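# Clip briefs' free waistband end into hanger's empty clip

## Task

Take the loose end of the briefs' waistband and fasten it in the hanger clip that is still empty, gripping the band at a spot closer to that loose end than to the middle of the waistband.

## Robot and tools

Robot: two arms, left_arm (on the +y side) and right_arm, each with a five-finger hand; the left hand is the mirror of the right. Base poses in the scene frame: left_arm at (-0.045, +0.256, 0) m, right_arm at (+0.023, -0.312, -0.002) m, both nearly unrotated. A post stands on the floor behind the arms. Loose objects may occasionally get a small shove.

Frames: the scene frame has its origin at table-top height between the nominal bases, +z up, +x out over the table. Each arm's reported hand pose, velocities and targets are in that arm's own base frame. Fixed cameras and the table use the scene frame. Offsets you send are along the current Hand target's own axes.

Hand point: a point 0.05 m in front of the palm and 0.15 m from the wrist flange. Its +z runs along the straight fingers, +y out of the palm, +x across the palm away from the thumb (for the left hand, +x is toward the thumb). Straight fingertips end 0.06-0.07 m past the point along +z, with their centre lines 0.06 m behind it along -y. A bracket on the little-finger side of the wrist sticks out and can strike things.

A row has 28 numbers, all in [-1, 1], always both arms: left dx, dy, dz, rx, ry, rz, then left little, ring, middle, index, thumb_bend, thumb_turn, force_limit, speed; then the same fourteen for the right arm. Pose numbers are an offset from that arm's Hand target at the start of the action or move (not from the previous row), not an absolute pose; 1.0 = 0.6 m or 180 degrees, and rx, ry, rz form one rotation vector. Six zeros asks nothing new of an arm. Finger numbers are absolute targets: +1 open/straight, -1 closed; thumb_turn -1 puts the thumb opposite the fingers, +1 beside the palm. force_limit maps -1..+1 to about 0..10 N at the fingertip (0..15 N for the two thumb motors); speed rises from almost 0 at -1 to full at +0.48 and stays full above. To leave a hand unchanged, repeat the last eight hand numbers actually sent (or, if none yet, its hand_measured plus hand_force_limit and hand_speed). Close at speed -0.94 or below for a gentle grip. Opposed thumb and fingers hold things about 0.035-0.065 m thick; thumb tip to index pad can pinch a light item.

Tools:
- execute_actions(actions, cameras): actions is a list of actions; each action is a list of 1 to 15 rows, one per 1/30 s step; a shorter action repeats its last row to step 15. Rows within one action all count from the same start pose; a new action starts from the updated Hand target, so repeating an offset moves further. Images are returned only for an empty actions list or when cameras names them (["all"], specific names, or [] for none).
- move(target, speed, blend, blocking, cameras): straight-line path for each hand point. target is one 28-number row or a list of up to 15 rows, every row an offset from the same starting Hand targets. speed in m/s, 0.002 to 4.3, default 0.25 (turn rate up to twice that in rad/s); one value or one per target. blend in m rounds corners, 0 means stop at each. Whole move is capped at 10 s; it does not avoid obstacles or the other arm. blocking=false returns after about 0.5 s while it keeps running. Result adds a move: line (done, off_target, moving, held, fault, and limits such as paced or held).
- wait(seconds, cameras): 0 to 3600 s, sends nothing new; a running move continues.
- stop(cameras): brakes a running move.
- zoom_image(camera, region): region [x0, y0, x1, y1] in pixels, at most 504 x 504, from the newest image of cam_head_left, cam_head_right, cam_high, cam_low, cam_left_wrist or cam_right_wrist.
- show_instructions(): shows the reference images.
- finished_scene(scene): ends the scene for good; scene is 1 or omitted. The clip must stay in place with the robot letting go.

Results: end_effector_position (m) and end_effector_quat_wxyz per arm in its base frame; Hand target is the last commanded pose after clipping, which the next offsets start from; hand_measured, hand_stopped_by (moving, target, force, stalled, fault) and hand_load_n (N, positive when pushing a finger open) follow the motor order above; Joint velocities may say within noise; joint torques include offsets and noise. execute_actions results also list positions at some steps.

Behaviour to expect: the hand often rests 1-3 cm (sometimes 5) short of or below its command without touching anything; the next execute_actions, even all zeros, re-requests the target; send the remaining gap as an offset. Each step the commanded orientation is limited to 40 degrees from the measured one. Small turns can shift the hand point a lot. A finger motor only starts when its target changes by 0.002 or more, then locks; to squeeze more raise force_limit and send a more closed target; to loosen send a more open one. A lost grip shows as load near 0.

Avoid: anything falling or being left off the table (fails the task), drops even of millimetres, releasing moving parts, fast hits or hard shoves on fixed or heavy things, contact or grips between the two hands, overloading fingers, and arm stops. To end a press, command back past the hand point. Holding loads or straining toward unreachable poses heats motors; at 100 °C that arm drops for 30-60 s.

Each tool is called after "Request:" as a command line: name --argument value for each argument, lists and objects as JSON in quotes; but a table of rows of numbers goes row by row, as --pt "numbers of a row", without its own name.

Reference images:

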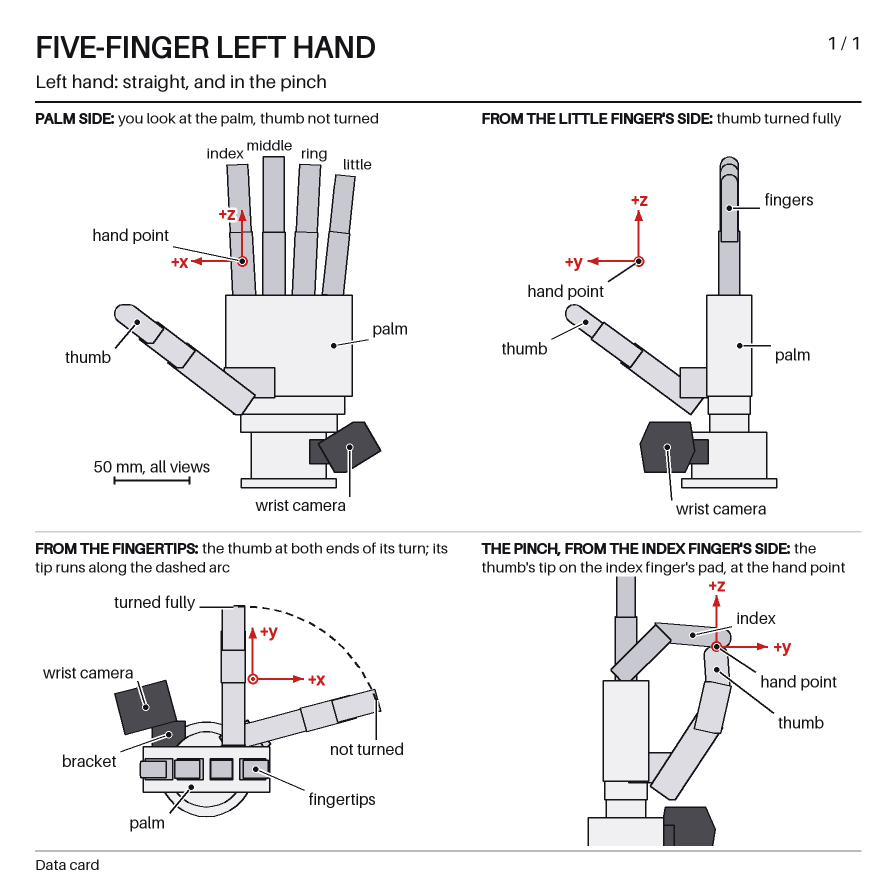

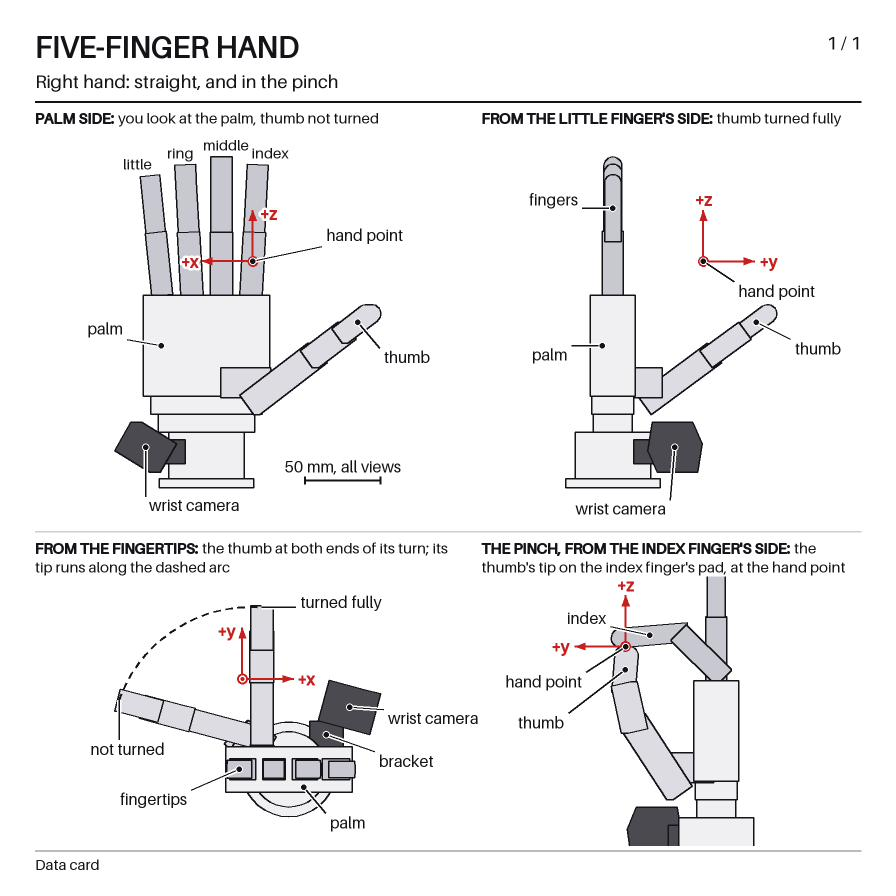

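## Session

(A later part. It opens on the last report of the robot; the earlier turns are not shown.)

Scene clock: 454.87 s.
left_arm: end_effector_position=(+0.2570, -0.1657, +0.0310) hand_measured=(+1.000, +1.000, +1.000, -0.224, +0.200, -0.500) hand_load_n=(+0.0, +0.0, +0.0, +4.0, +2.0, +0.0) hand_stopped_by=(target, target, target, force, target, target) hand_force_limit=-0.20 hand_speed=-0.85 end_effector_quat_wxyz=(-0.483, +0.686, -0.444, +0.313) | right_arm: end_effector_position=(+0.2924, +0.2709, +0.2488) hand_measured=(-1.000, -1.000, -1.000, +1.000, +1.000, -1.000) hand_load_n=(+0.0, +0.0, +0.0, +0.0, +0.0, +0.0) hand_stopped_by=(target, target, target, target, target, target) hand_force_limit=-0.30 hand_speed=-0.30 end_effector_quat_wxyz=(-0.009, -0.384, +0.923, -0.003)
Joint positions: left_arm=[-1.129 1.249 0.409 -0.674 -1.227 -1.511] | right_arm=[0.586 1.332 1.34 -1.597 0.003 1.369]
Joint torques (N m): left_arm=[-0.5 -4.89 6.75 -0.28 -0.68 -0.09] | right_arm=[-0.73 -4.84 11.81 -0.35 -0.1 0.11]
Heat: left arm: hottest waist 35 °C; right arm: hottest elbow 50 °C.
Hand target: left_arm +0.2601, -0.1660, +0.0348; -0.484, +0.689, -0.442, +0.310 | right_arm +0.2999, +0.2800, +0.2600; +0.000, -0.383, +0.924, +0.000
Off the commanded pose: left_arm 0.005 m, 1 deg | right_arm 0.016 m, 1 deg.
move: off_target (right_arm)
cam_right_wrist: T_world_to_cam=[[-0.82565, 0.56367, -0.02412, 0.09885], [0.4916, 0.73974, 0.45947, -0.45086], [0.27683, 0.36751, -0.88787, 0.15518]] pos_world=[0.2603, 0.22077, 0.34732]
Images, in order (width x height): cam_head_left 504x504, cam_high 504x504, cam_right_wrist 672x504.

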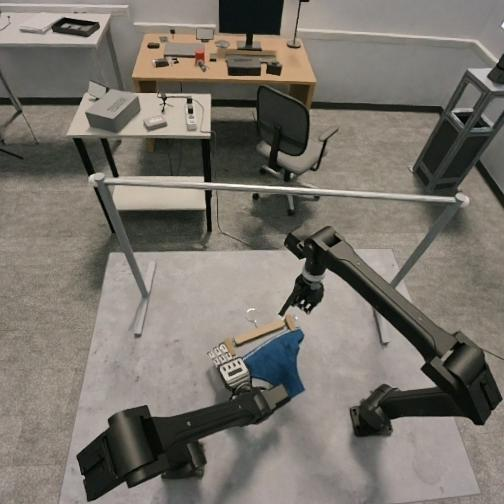

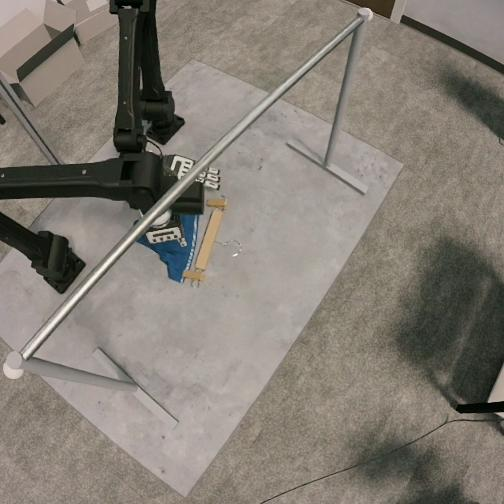

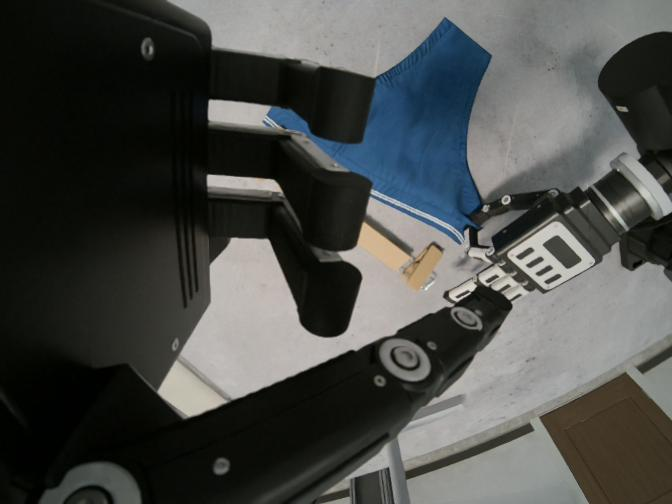

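Request:
move --target '[0, 0, 0, 0, 0, 0, 1, 1, 1, -0.35, 0.2, -0.5, -0.2, -0.85, -0.159, 0.0884, 0.1, -0.152, -0.0298, -0.8614, -1, -1, -1, 1, 1, -1, -0.3, -0.3]' --speed 0.3 --cameras '["cam_head_left", "cam_head_right", "cam_right_wrist", "cam_left_wrist", "cam_high"]'

Scene clock: 475.63 s.
left_arm: end_effector_position=(+0.2570, -0.1657, +0.0310) hand_measured=(+1.000, +1.000, +1.000, -0.224, +0.200, -0.500) hand_load_n=(+0.0, +0.0, +0.0, +4.0, +2.0, +0.0) hand_stopped_by=(target, target, target, force, target, target) hand_force_limit=-0.20 hand_speed=-0.85 end_effector_quat_wxyz=(-0.483, +0.686, -0.444, +0.313) | right_arm: end_effector_position=(+0.3239, +0.3755, +0.1993) hand_measured=(-1.000, -1.000, -1.000, +1.000, +1.000, -1.000) hand_load_n=(+0.0, +0.5, +0.5, +0.0, +0.0, +0.0) hand_stopped_by=(target, target, target, target, target, target) hand_force_limit=-0.30 hand_speed=-0.30 end_effector_quat_wxyz=(-0.021, +0.979, +0.179, -0.097)
Joint positions: left_arm=[-1.129 1.249 0.409 -0.674 -1.227 -1.511] | right_arm=[0.875 1.883 1.863 -1.673 -0.155 -1.068]
Joint velocities: left_arm=[within noise] | right_arm=[-0.005 0.005 -0.007 0.002 -0.154 -0.066]
Joint torques (N m): left_arm=[-0.5 -4.84 6.76 -0.28 -0.68 -0.1] | right_arm=[-0.85 -10.93 11.38 -0.49 0.11 0.03]
Heat: left arm: hottest waist 35 °C; right arm: hottest elbow 49 °C.
Hand target: left_arm +0.2601, -0.1660, +0.0348; -0.484, +0.689, -0.442, +0.310 | right_arm +0.3299, +0.3849, +0.2002; +0.034, +0.966, +0.190, -0.170
Off the commanded pose: left_arm 0.005 m, 1 deg | right_arm 0.011 m, 11 deg.
joint sent to its limit (right arm) — joint 4 (wrist pitch), lower limit. The joint targets are off in orientation, not in position.
move: off_target (right_arm)
cam_left_wrist: T_world_to_cam=[[0.39473, -0.16336, 0.90416, -0.1547], [-0.1991, -0.97589, -0.0894, -0.1108], [0.89697, -0.14472, -0.41774, -0.13085]] pos_world=[0.15637, -0.15234, 0.0753]
cam_right_wrist: T_world_to_cam=[[0.5027, -0.85392, -0.13459, 0.1888], [-0.63733, -0.47129, 0.60967, 0.2695], [-0.58404, -0.2207, -0.78115, 0.54261]] pos_world=[0.39376, 0.40798, 0.28496]
Images, in order (width x height): cam_head_left 504x504, cam_head_right 504x504, cam_high 504x504, cam_left_wrist 672x504, cam_right_wrist 672x504.

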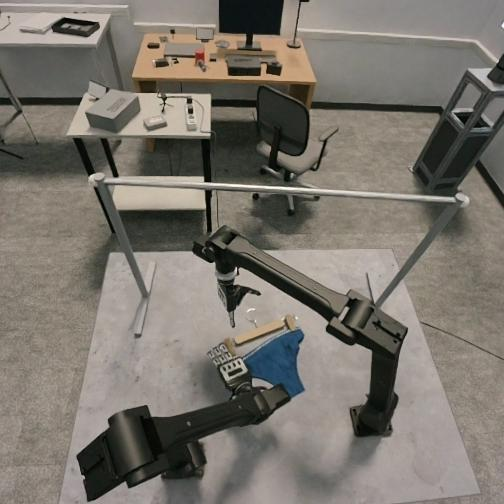

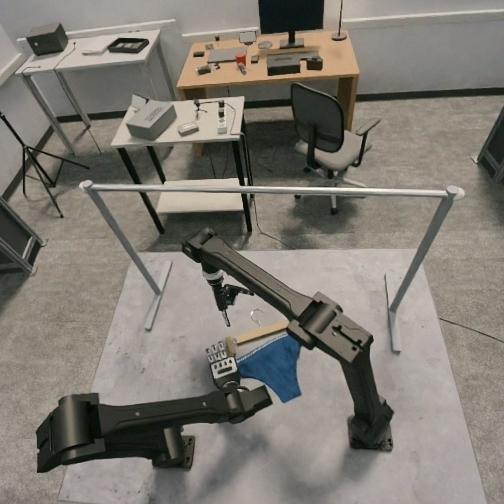

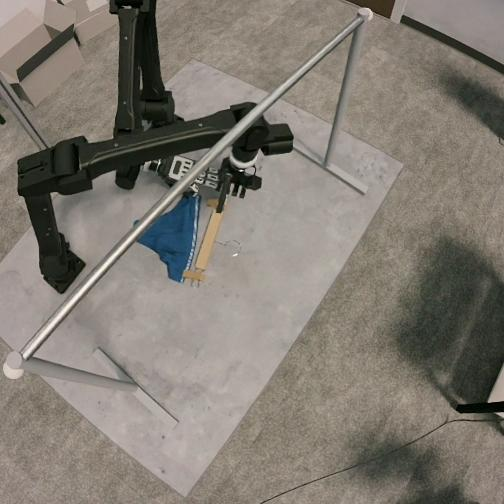

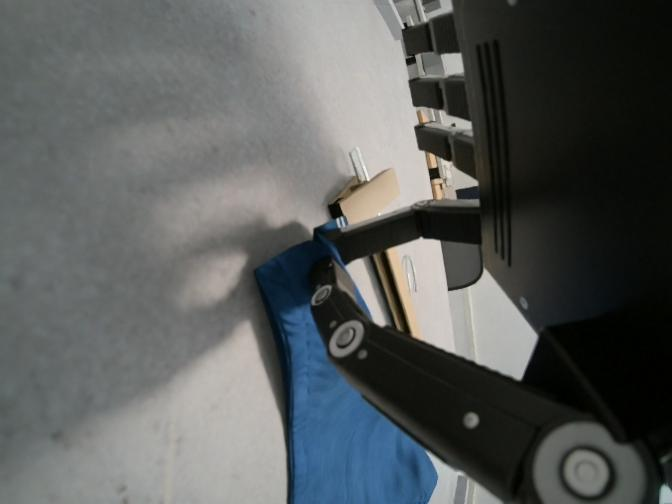

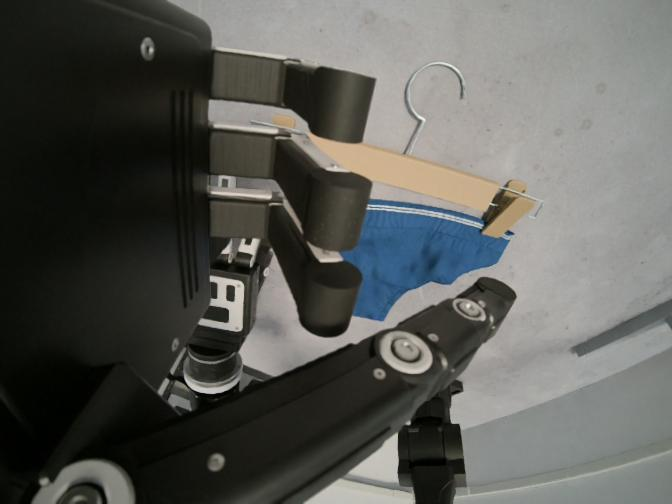

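Request:
zoom_image --camera "cam_head_left" --region '[190, 270, 310, 390]'

Request:
zoom_image --camera "cam_head_right" --region '[190, 270, 310, 390]'

Request:
zoom_image --camera "cam_high" --region '[160, 130, 280, 250]'

Scaled by 4.200 from the camera's image (finer frame: 720x720).

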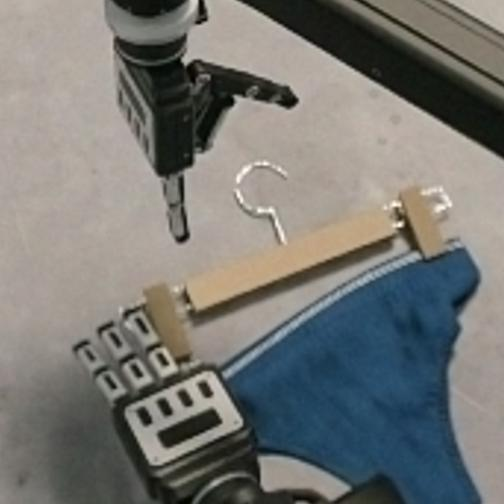

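Scaled by 4.200 from the camera's image (finer frame: 720x720).

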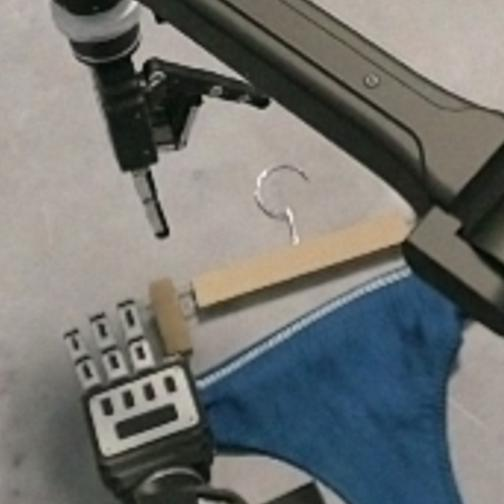

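Scaled by 4.200 from the camera's image (finer frame: 720x720).

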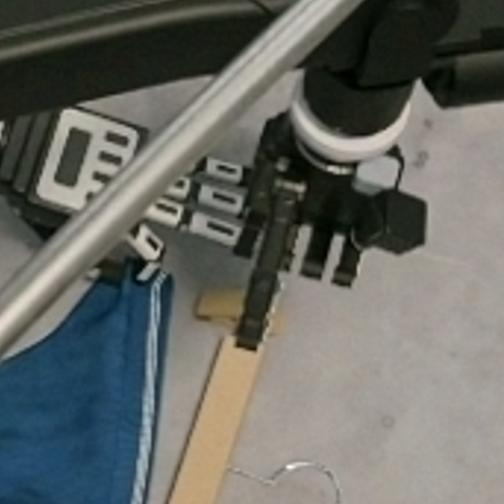

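Request:
move --target '[0, 0, 0, 0, 0, 0, 0.35, 0.35, 0.35, -0.35, 0.2, -0.5, -0.2, -0.85, 0, 0, 0, 0, 0, 0, -1, -1, -1, 1, 1, -1, -0.3, -0.3]' --speed 0.1 --cameras '["cam_left_wrist"]'

Scene clock: 521.73 s.
left_arm: end_effector_position=(+0.2570, -0.1657, +0.0310) hand_measured=(+0.350, +0.350, +0.350, -0.224, +0.200, -0.500) hand_load_n=(+0.0, +0.0, +0.0, +4.0, +2.0, +0.0) hand_stopped_by=(target, target, target, force, target, target) hand_force_limit=-0.20 hand_speed=-0.85 end_effector_quat_wxyz=(-0.483, +0.686, -0.444, +0.313) | right_arm: end_effector_position=(+0.3240, +0.3754, +0.1993) hand_measured=(-1.000, -1.000, -1.000, +1.000, +1.000, -1.000) hand_load_n=(+0.5, +0.0, +0.0, +0.0, +0.0, +0.0) hand_stopped_by=(target, target, target, target, target, target) hand_force_limit=-0.30 hand_speed=-0.30 end_effector_quat_wxyz=(-0.021, +0.979, +0.180, -0.096)
Joint positions: left_arm=[-1.129 1.249 0.409 -0.674 -1.227 -1.511] | right_arm=[0.875 1.883 1.863 -1.673 -0.155 -1.068]
Joint torques (N m): left_arm=[-0.44 -4.89 6.76 -0.28 -0.68 -0.09] | right_arm=[-1.14 -11.05 11.38 -0.46 0.1 -0.02]
Heat: left arm: hottest waist 35 °C; right arm: hottest elbow 51 °C.
Hand target: left_arm +0.2602, -0.1660, +0.0348; -0.484, +0.689, -0.442, +0.310 | right_arm +0.3298, +0.3850, +0.2002; +0.034, +0.966, +0.189, -0.170
Off the commanded pose: left_arm 0.005 m, 1 deg | right_arm 0.011 m, 11 deg.
joint sent to its limit (right arm) — joint 4 (wrist pitch), lower limit. The joint targets are off in orientation, not in position.
move: done
cam_left_wrist: T_world_to_cam=[[0.39473, -0.16336, 0.90416, -0.1547], [-0.1991, -0.97589, -0.0894, -0.1108], [0.89697, -0.14472, -0.41774, -0.13085]] pos_world=[0.15637, -0.15234, 0.0753]

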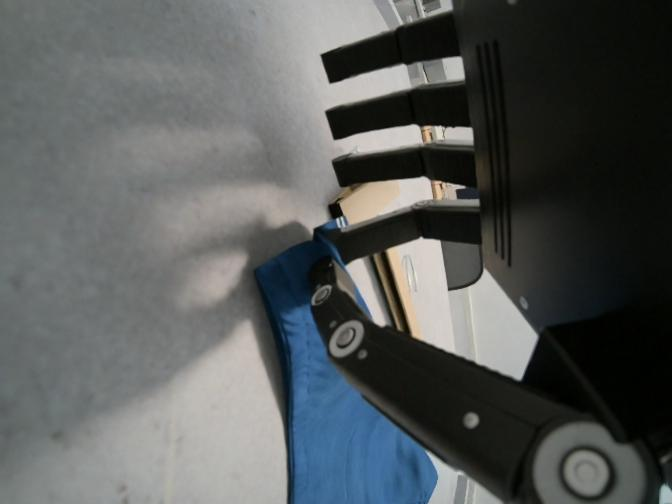

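Request:
move --target '[0, 0, 0, 0, 0, 0, 0.35, 0.35, 0.35, -0.35, 0.2, -0.5, -0.2, -0.85, 0.0355, -0.0212, 0.0933, 0.0265, 0.0528, 0.004, -1, -1, -1, 1, 1, -1, -0.3, -0.3]' --speed 0.1 --cameras '["cam_left_wrist", "cam_head_left", "cam_head_right", "cam_high"]'

Request:
zoom_image --camera "cam_head_left" --region '[190, 270, 310, 390]'

Request:
zoom_image --camera "cam_head_right" --region '[190, 270, 310, 390]'

Request:
zoom_image --camera "cam_high" --region '[160, 130, 280, 250]'

Scene clock: 528.77 s.
left_arm: end_effector_position=(+0.2570, -0.1657, +0.0310) hand_measured=(+0.350, +0.350, +0.350, -0.224, +0.200, -0.500) hand_load_n=(+0.0, +0.0, +0.0, +4.0, +2.0, +0.0) hand_stopped_by=(target, target, target, force, target, target) hand_force_limit=-0.20 hand_speed=-0.85 end_effector_quat_wxyz=(-0.483, +0.686, -0.444, +0.313) | right_arm: end_effector_position=(+0.3285, +0.3925, +0.1515) hand_measured=(-1.000, -1.000, -1.000, +1.000, +1.000, -1.000) hand_load_n=(+0.0, +0.0, +0.0, +0.0, -0.5, +0.0) hand_stopped_by=(target, target, target, target, target, target) hand_force_limit=-0.30 hand_speed=-0.30 end_effector_quat_wxyz=(-0.025, +0.979, +0.180, -0.091)
Joint positions: left_arm=[-1.129 1.249 0.409 -0.674 -1.227 -1.511] | right_arm=[0.888 1.928 1.807 -1.557 -0.155 -1.055]
Joint torques (N m): left_arm=[-0.5 -4.84 6.76 -0.28 -0.68 -0.09] | right_arm=[-0.91 -11.58 8.27 0.17 -0.13 0.11]
Heat: left arm: hottest waist 35 °C; right arm: hottest elbow 51 °C.
Hand target: left_arm +0.2602, -0.1660, +0.0348; -0.484, +0.689, -0.442, +0.310 | right_arm +0.3259, +0.3971, +0.1403; -0.021, +0.979, +0.178, -0.097
Off the commanded pose: left_arm 0.005 m, 1 deg | right_arm 0.012 m, 1 deg.
move: off_target (right_arm)
cam_left_wrist: T_world_to_cam=[[0.39473, -0.16336, 0.90416, -0.1547], [-0.1991, -0.97589, -0.0894, -0.1108], [0.89697, -0.14472, -0.41774, -0.13085]] pos_world=[0.15637, -0.15234, 0.0753]
Images, in order (width x height): cam_head_left 504x504, cam_head_right 504x504, cam_high 504x504, cam_left_wrist 672x504.

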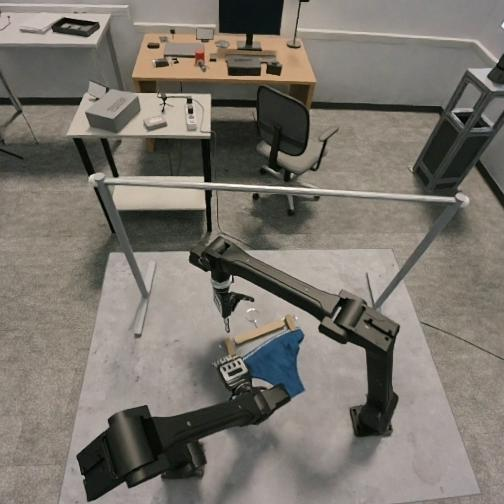

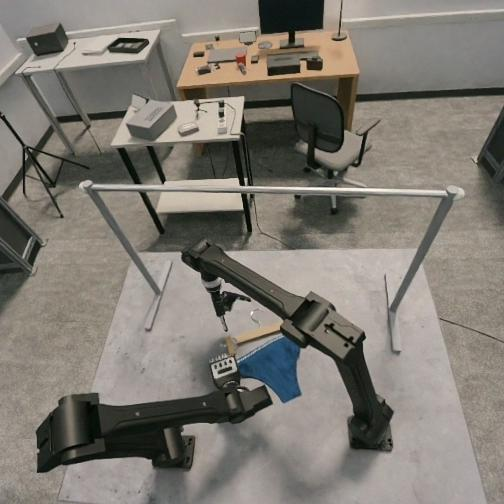

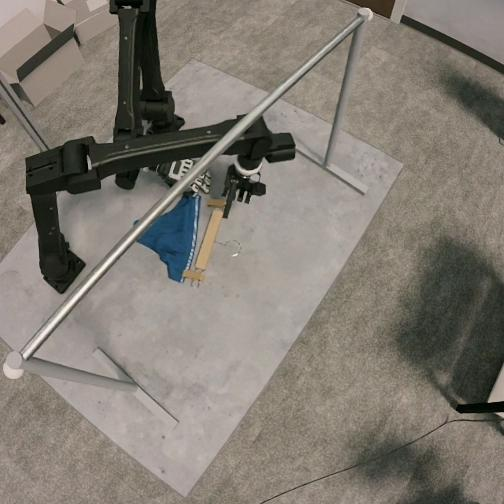

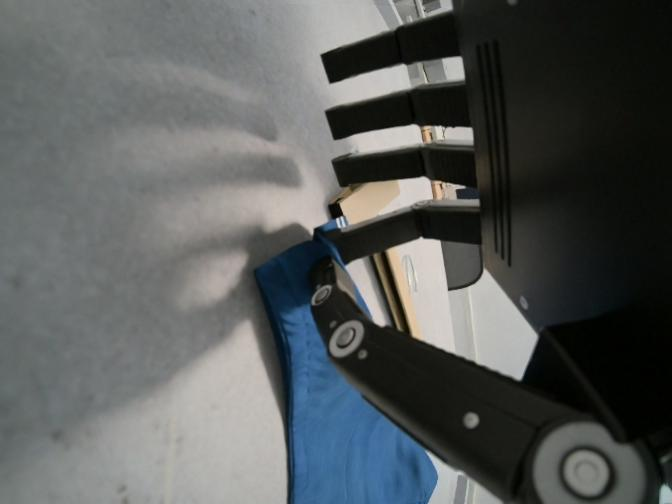

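Scaled by 4.200 from the camera's image (finer frame: 720x720).

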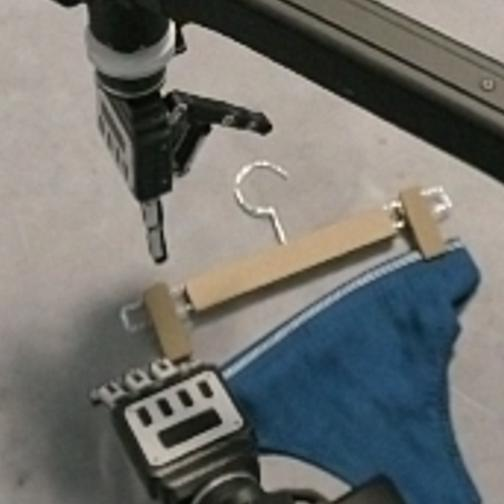

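Scaled by 4.200 from the camera's image (finer frame: 720x720).

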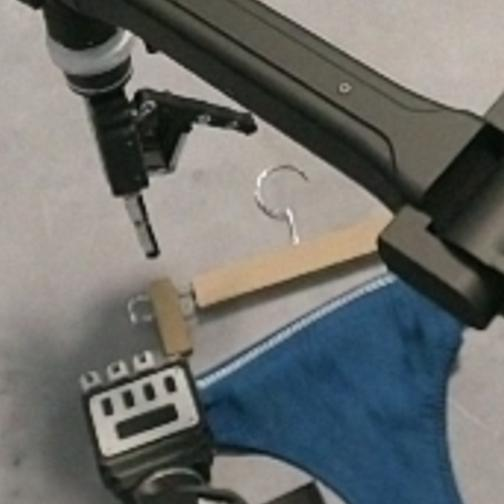

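Scaled by 4.200 from the camera's image (finer frame: 720x720).

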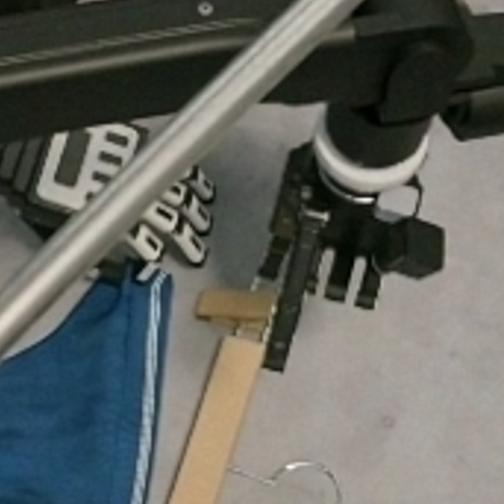

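Request:
move --target '[0, 0, 0, 0, 0, 0, 0.35, 0.35, 0.35, -0.35, 0.2, -0.5, -0.2, -0.85, -0.001, 0, 0.0717, 0, 0, 0, -1, -1, -1, 1, 1, -1, -0.3, -0.3]' --speed 0.08 --cameras '["cam_left_wrist", "cam_head_left", "cam_head_right", "cam_high"]'

Request:
zoom_image --camera "cam_head_left" --region '[200, 300, 280, 380]'

Request:
zoom_image --camera "cam_head_right" --region '[200, 300, 280, 380]'

Request:
zoom_image --camera "cam_high" --region '[180, 150, 260, 230]'

Request:
zoom_image --camera "cam_left_wrist" --region '[260, 120, 480, 285]'

Scene clock: 549.27 s.
left_arm: end_effector_position=(+0.2570, -0.1657, +0.0310) hand_measured=(+0.350, +0.350, +0.350, -0.224, +0.200, -0.500) hand_load_n=(+0.0, -0.5, +0.0, +4.0, +2.0, +0.0) hand_stopped_by=(target, target, target, force, target, target) hand_force_limit=-0.20 hand_speed=-0.85 end_effector_quat_wxyz=(-0.483, +0.686, -0.444, +0.313) | right_arm: end_effector_position=(+0.3208, +0.3940, +0.1125) hand_measured=(-1.000, -1.000, -1.000, +1.000, +1.000, -1.000) hand_load_n=(+0.0, +0.5, +0.0, +0.0, -0.5, -0.5) hand_stopped_by=(target, target, target, target, target, target) hand_force_limit=-0.30 hand_speed=-0.30 end_effector_quat_wxyz=(-0.027, +0.979, +0.180, -0.088)
Joint positions: left_arm=[-1.129 1.249 0.409 -0.674 -1.227 -1.511] | right_arm=[0.9 1.93 1.708 -1.446 -0.157 -1.043]
Joint torques (N m): left_arm=[-0.5 -4.84 6.75 -0.28 -0.68 -0.09] | right_arm=[-0.73 -11.11 7.79 0.18 -0.14 0.14]
Heat: left arm: hottest waist 35 °C; right arm: hottest elbow 48 °C.
Hand target: left_arm +0.2602, -0.1660, +0.0348; -0.484, +0.689, -0.442, +0.310 | right_arm +0.3168, +0.3971, +0.0981; -0.021, +0.979, +0.179, -0.097
Off the commanded pose: left_arm 0.005 m, 1 deg | right_arm 0.015 m, 1 deg.
move: off_target (right_arm)
cam_left_wrist: T_world_to_cam=[[0.39473, -0.16336, 0.90416, -0.1547], [-0.1991, -0.97589, -0.0894, -0.1108], [0.89697, -0.14472, -0.41774, -0.13085]] pos_world=[0.15637, -0.15234, 0.0753]
Images, in order (width x height): cam_head_left 504x504, cam_head_right 504x504, cam_high 504x504, cam_left_wrist 672x504.

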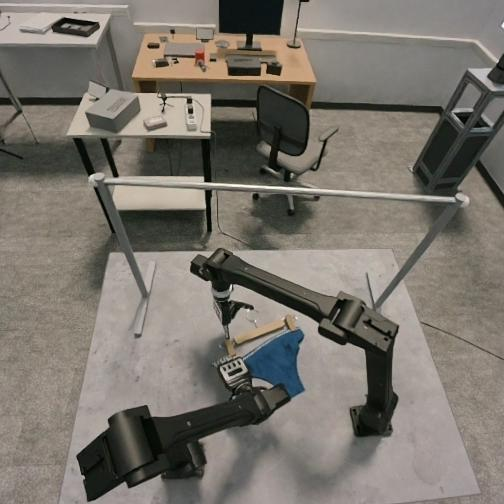

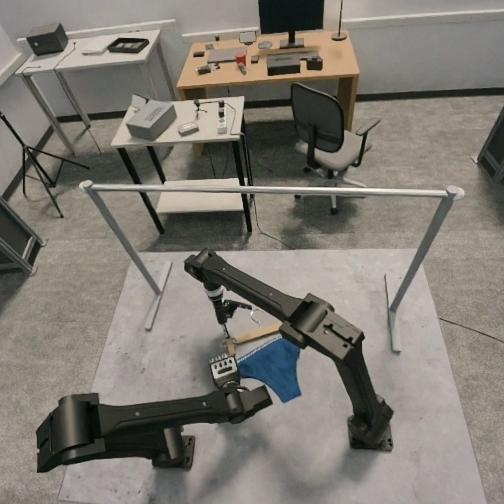

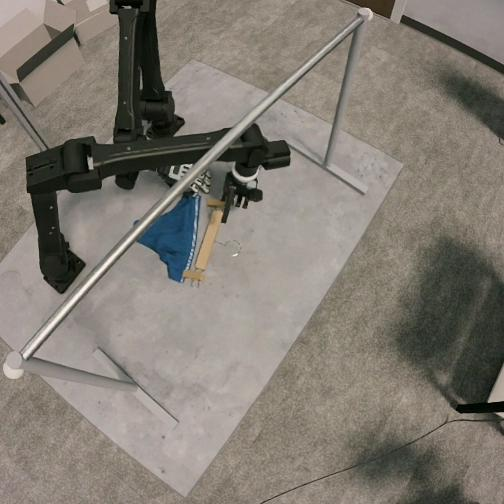

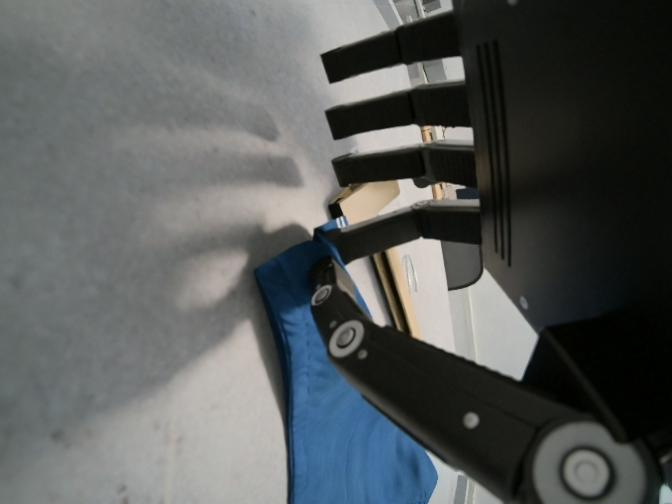

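Scaled by 6.300 from the camera's image (finer frame: 720x720).

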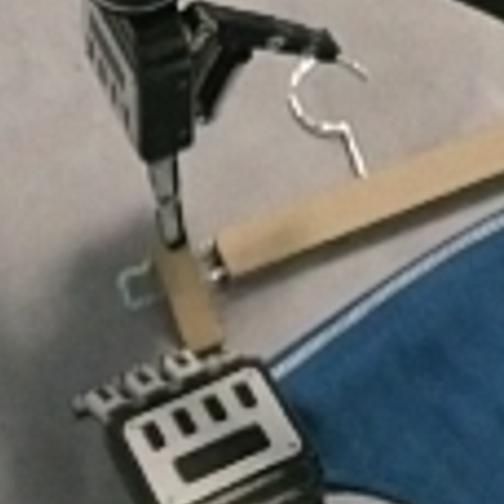

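Scaled by 6.300 from the camera's image (finer frame: 720x720).

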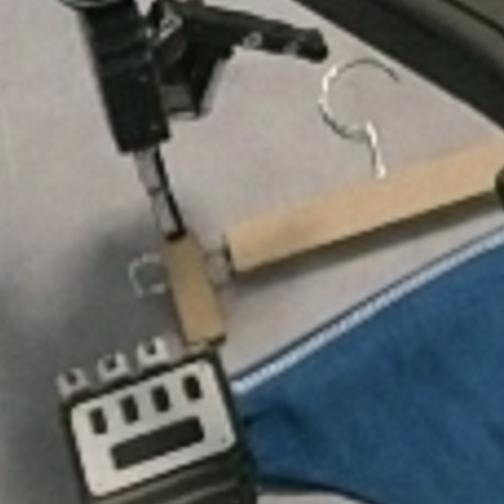

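Scaled by 6.300 from the camera's image (finer frame: 720x720).

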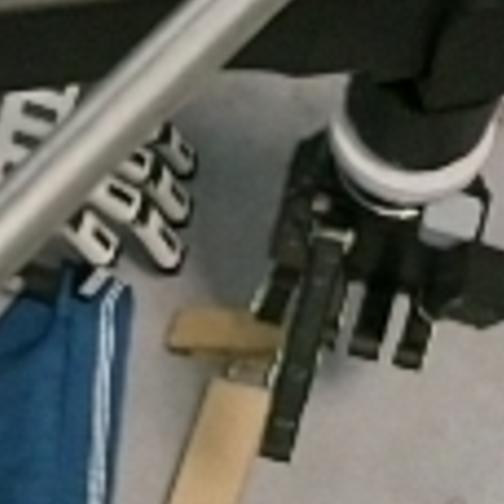

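Scaled by 2.291 from the camera's image (finer frame: 960x720).

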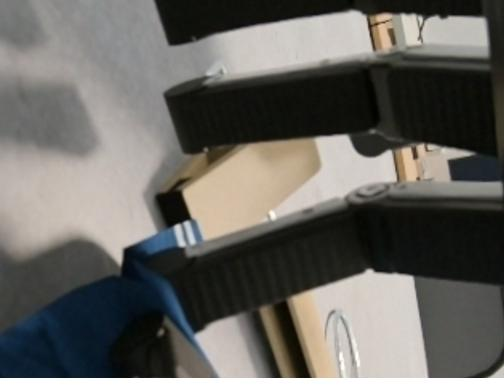

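Request:
move --target '[0, 0, 0, 0, 0, 0, 0.35, 0.35, 0.35, -0.35, 0.2, -0.5, -0.2, -0.85, 0.0037, 0.0015, 0.0197, 0, 0, 0, -1, -1, -1, 1, 1, -1, -0.3, -0.3]' --speed 0.05 --cameras '["cam_left_wrist", "cam_head_left", "cam_head_right", "cam_high"]'

Request:
zoom_image --camera "cam_head_left" --region '[200, 300, 280, 380]'

Request:
zoom_image --camera "cam_head_right" --region '[200, 300, 280, 380]'

Request:
zoom_image --camera "cam_left_wrist" --region '[260, 120, 480, 285]'

Scene clock: 557.37 s.
left_arm: end_effector_position=(+0.2570, -0.1657, +0.0310) hand_measured=(+0.350, +0.350, +0.350, -0.224, +0.200, -0.500) hand_load_n=(+0.0, +0.0, +0.0, +4.0, +2.0, +0.0) hand_stopped_by=(target, target, target, force, target, target) hand_force_limit=-0.20 hand_speed=-0.85 end_effector_quat_wxyz=(-0.483, +0.686, -0.444, +0.313) | right_arm: end_effector_position=(+0.3208, +0.3945, +0.1020) hand_measured=(-1.000, -1.000, -1.000, +1.000, +1.000, -1.000) hand_load_n=(+0.0, +0.0, +0.0, +0.0, +0.0, +0.0) hand_stopped_by=(target, target, target, target, target, target) hand_force_limit=-0.30 hand_speed=-0.30 end_effector_quat_wxyz=(-0.028, +0.979, +0.180, -0.088)
Joint positions: left_arm=[-1.129 1.249 0.409 -0.674 -1.227 -1.511] | right_arm=[0.9 1.936 1.69 -1.42 -0.158 -1.042]
Joint torques (N m): left_arm=[-0.5 -4.89 6.76 -0.29 -0.68 -0.09] | right_arm=[-1.08 -11.11 7.69 0.27 -0.08 0.15]
Heat: left arm: hottest waist 35 °C; right arm: hottest elbow 47 °C.
Hand target: left_arm +0.2602, -0.1660, +0.0348; -0.484, +0.689, -0.442, +0.310 | right_arm +0.3168, +0.3971, +0.0861; -0.021, +0.979, +0.178, -0.097
Off the commanded pose: left_arm 0.005 m, 1 deg | right_arm 0.017 m, 1 deg.
move: off_target (right_arm)
cam_left_wrist: T_world_to_cam=[[0.39473, -0.16336, 0.90416, -0.1547], [-0.1991, -0.97589, -0.0894, -0.1108], [0.89697, -0.14472, -0.41774, -0.13085]] pos_world=[0.15637, -0.15234, 0.0753]
Images, in order (width x height): cam_head_left 504x504, cam_head_right 504x504, cam_high 504x504, cam_left_wrist 672x504.

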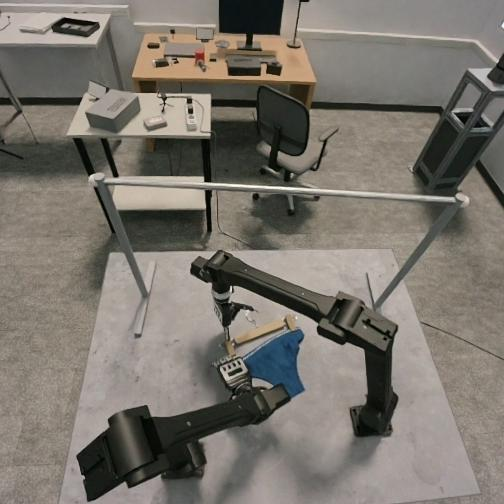

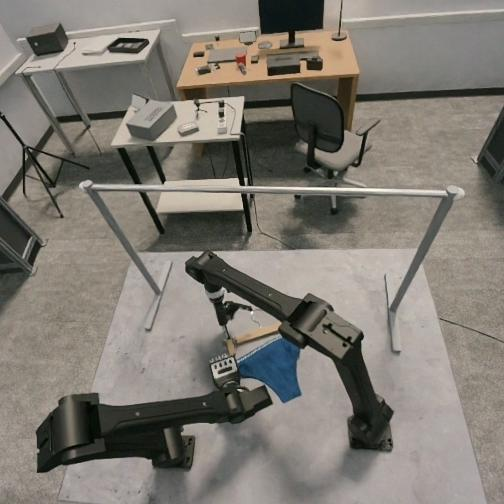

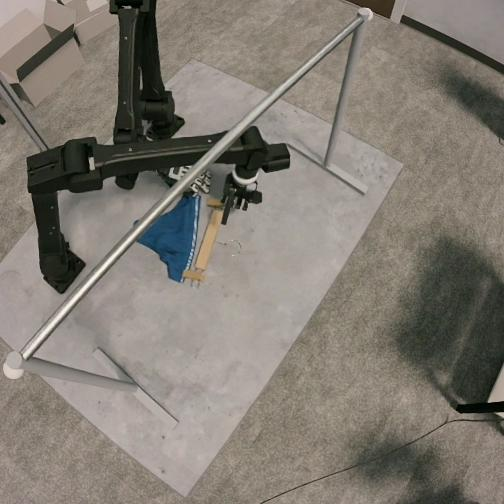

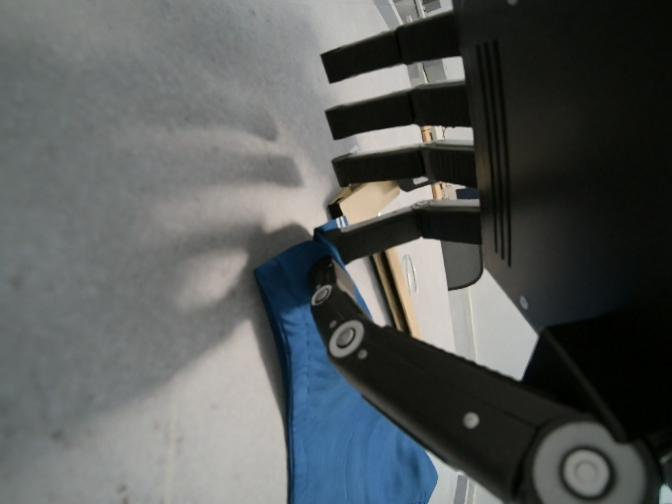

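Scaled by 6.300 from the camera's image (finer frame: 720x720).

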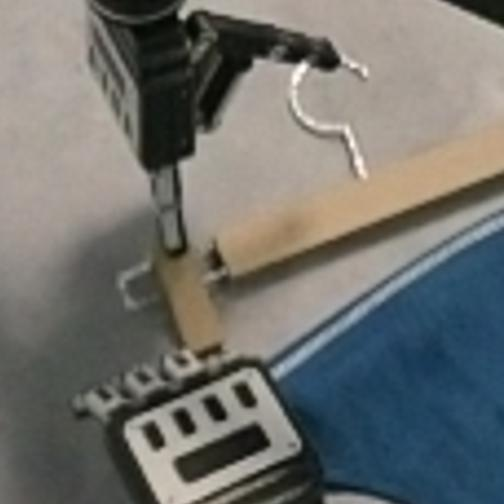

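Scaled by 6.300 from the camera's image (finer frame: 720x720).

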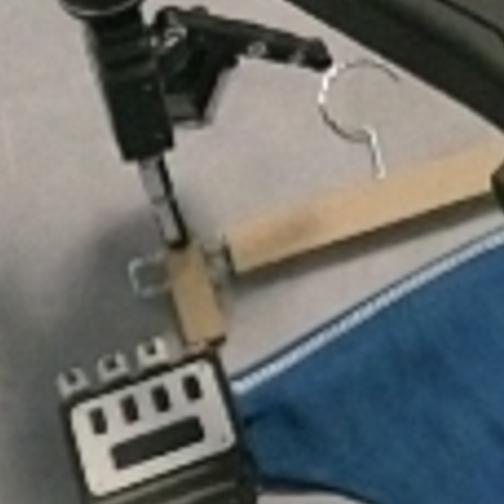

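Scaled by 2.291 from the camera's image (finer frame: 960x720).

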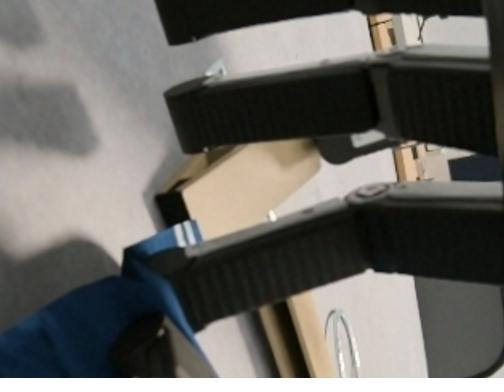

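Request:
zoom_image --camera "cam_high" --region '[190, 170, 250, 230]'

Request:
zoom_image --camera "cam_left_wrist" --region '[310, 150, 430, 240]'

Scaled by 8.400 from the camera's image (finer frame: 720x720).

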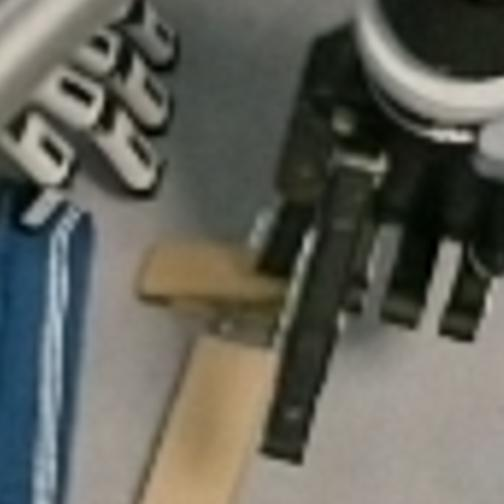

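Scaled by 4.200 from the camera's image (finer frame: 960x720).

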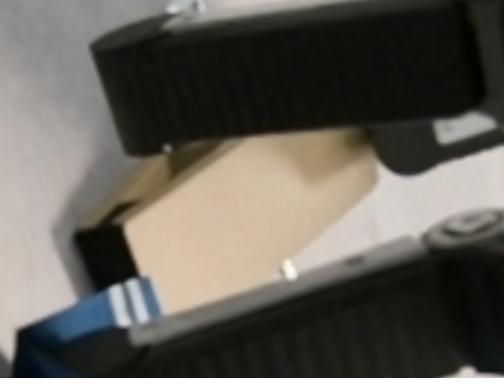

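Request:
move --target '[0, 0, 0, 0, 0, 0, 0.35, 0.35, 0.35, -0.35, 0.2, -0.5, -0.2, -0.85, -0.0027, 0.0008, 0.014, 0, 0, 0, -1, -1, -1, 1, 1, -1, -0.3, -0.3]' --speed 0.05 --cameras '["cam_left_wrist", "cam_head_right", "cam_high"]'

Request:
zoom_image --camera "cam_left_wrist" --region '[310, 150, 430, 240]'

Request:
zoom_image --camera "cam_high" --region '[190, 170, 250, 230]'

Request:
zoom_image --camera "cam_head_right" --region '[200, 310, 260, 370]'

Scene clock: 587.67 s.
left_arm: end_effector_position=(+0.2570, -0.1657, +0.0310) hand_measured=(+0.350, +0.350, +0.350, -0.224, +0.200, -0.500) hand_load_n=(+0.0, +0.0, +0.0, +4.0, +2.0, +0.0) hand_stopped_by=(target, target, target, force, target, target) hand_force_limit=-0.20 hand_speed=-0.85 end_effector_quat_wxyz=(-0.483, +0.686, -0.444, +0.313) | right_arm: end_effector_position=(+0.3201, +0.3956, +0.0999) hand_measured=(-1.000, -1.000, -1.000, +1.000, +1.000, -1.000) hand_load_n=(+0.0, +0.0, +0.0, -1.5, +0.0, +0.0) hand_stopped_by=(target, target, target, target, target, target) hand_force_limit=-0.30 hand_speed=-0.30 end_effector_quat_wxyz=(-0.030, +0.979, +0.180, -0.087)
Joint positions: left_arm=[-1.129 1.249 0.409 -0.674 -1.227 -1.511] | right_arm=[0.901 1.936 1.685 -1.412 -0.16 -1.041]
Joint torques (N m): left_arm=[-0.5 -4.84 6.75 -0.28 -0.68 -0.09] | right_arm=[-0.73 -11.16 6.31 0.8 -0.04 0.14]
Heat: left arm: hottest waist 35 °C; right arm: hottest elbow 45 °C.
Hand target: left_arm +0.2602, -0.1660, +0.0348; -0.484, +0.689, -0.442, +0.310 | right_arm +0.3139, +0.3962, +0.0781; -0.021, +0.979, +0.179, -0.097
Off the commanded pose: left_arm 0.005 m, 1 deg | right_arm 0.023 m, 2 deg.
move: off_target (right_arm)
cam_left_wrist: T_world_to_cam=[[0.39473, -0.16336, 0.90416, -0.1547], [-0.1991, -0.97589, -0.0894, -0.1108], [0.89697, -0.14472, -0.41774, -0.13085]] pos_world=[0.15637, -0.15234, 0.0753]
Images, in order (width x height): cam_head_right 504x504, cam_high 504x504, cam_left_wrist 672x504.

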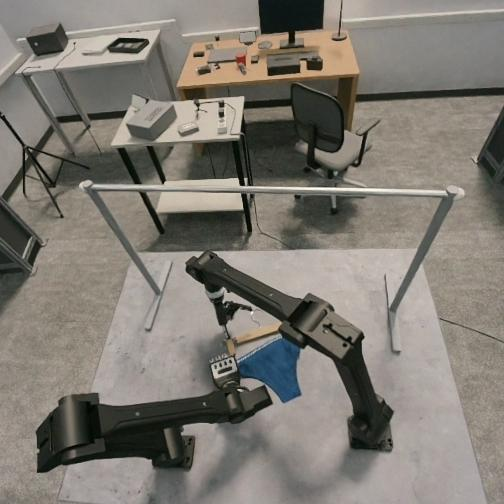

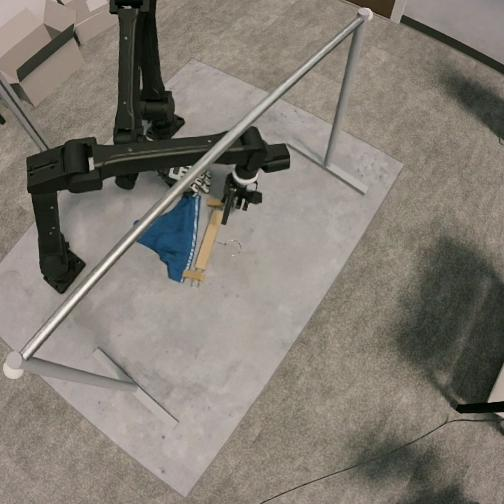

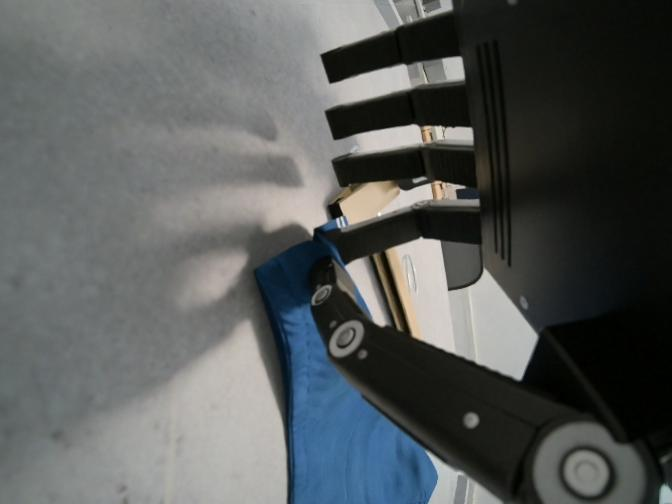

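Scaled by 4.200 from the camera's image (finer frame: 960x720).

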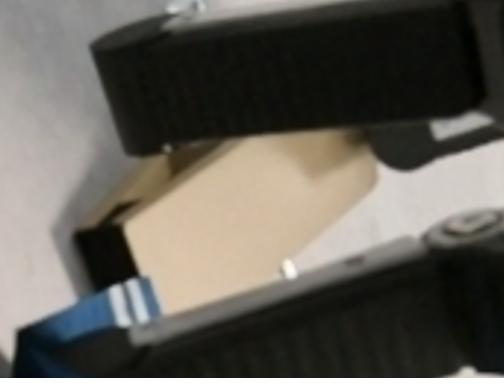

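Scaled by 8.400 from the camera's image (finer frame: 720x720).

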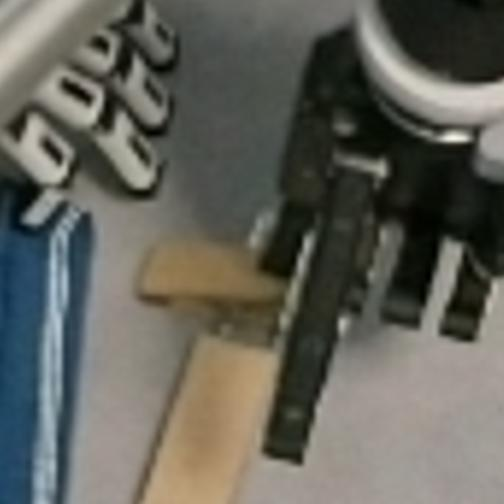

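Scaled by 8.400 from the camera's image (finer frame: 720x720).

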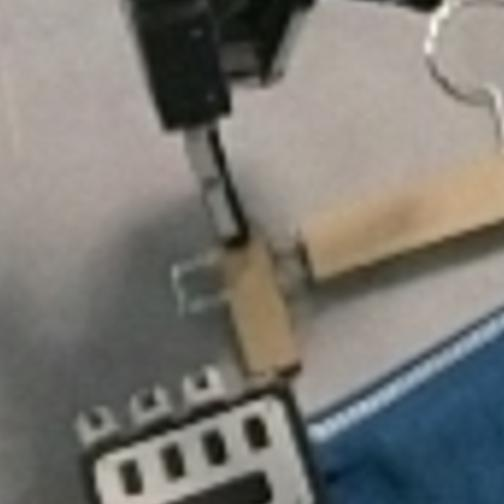

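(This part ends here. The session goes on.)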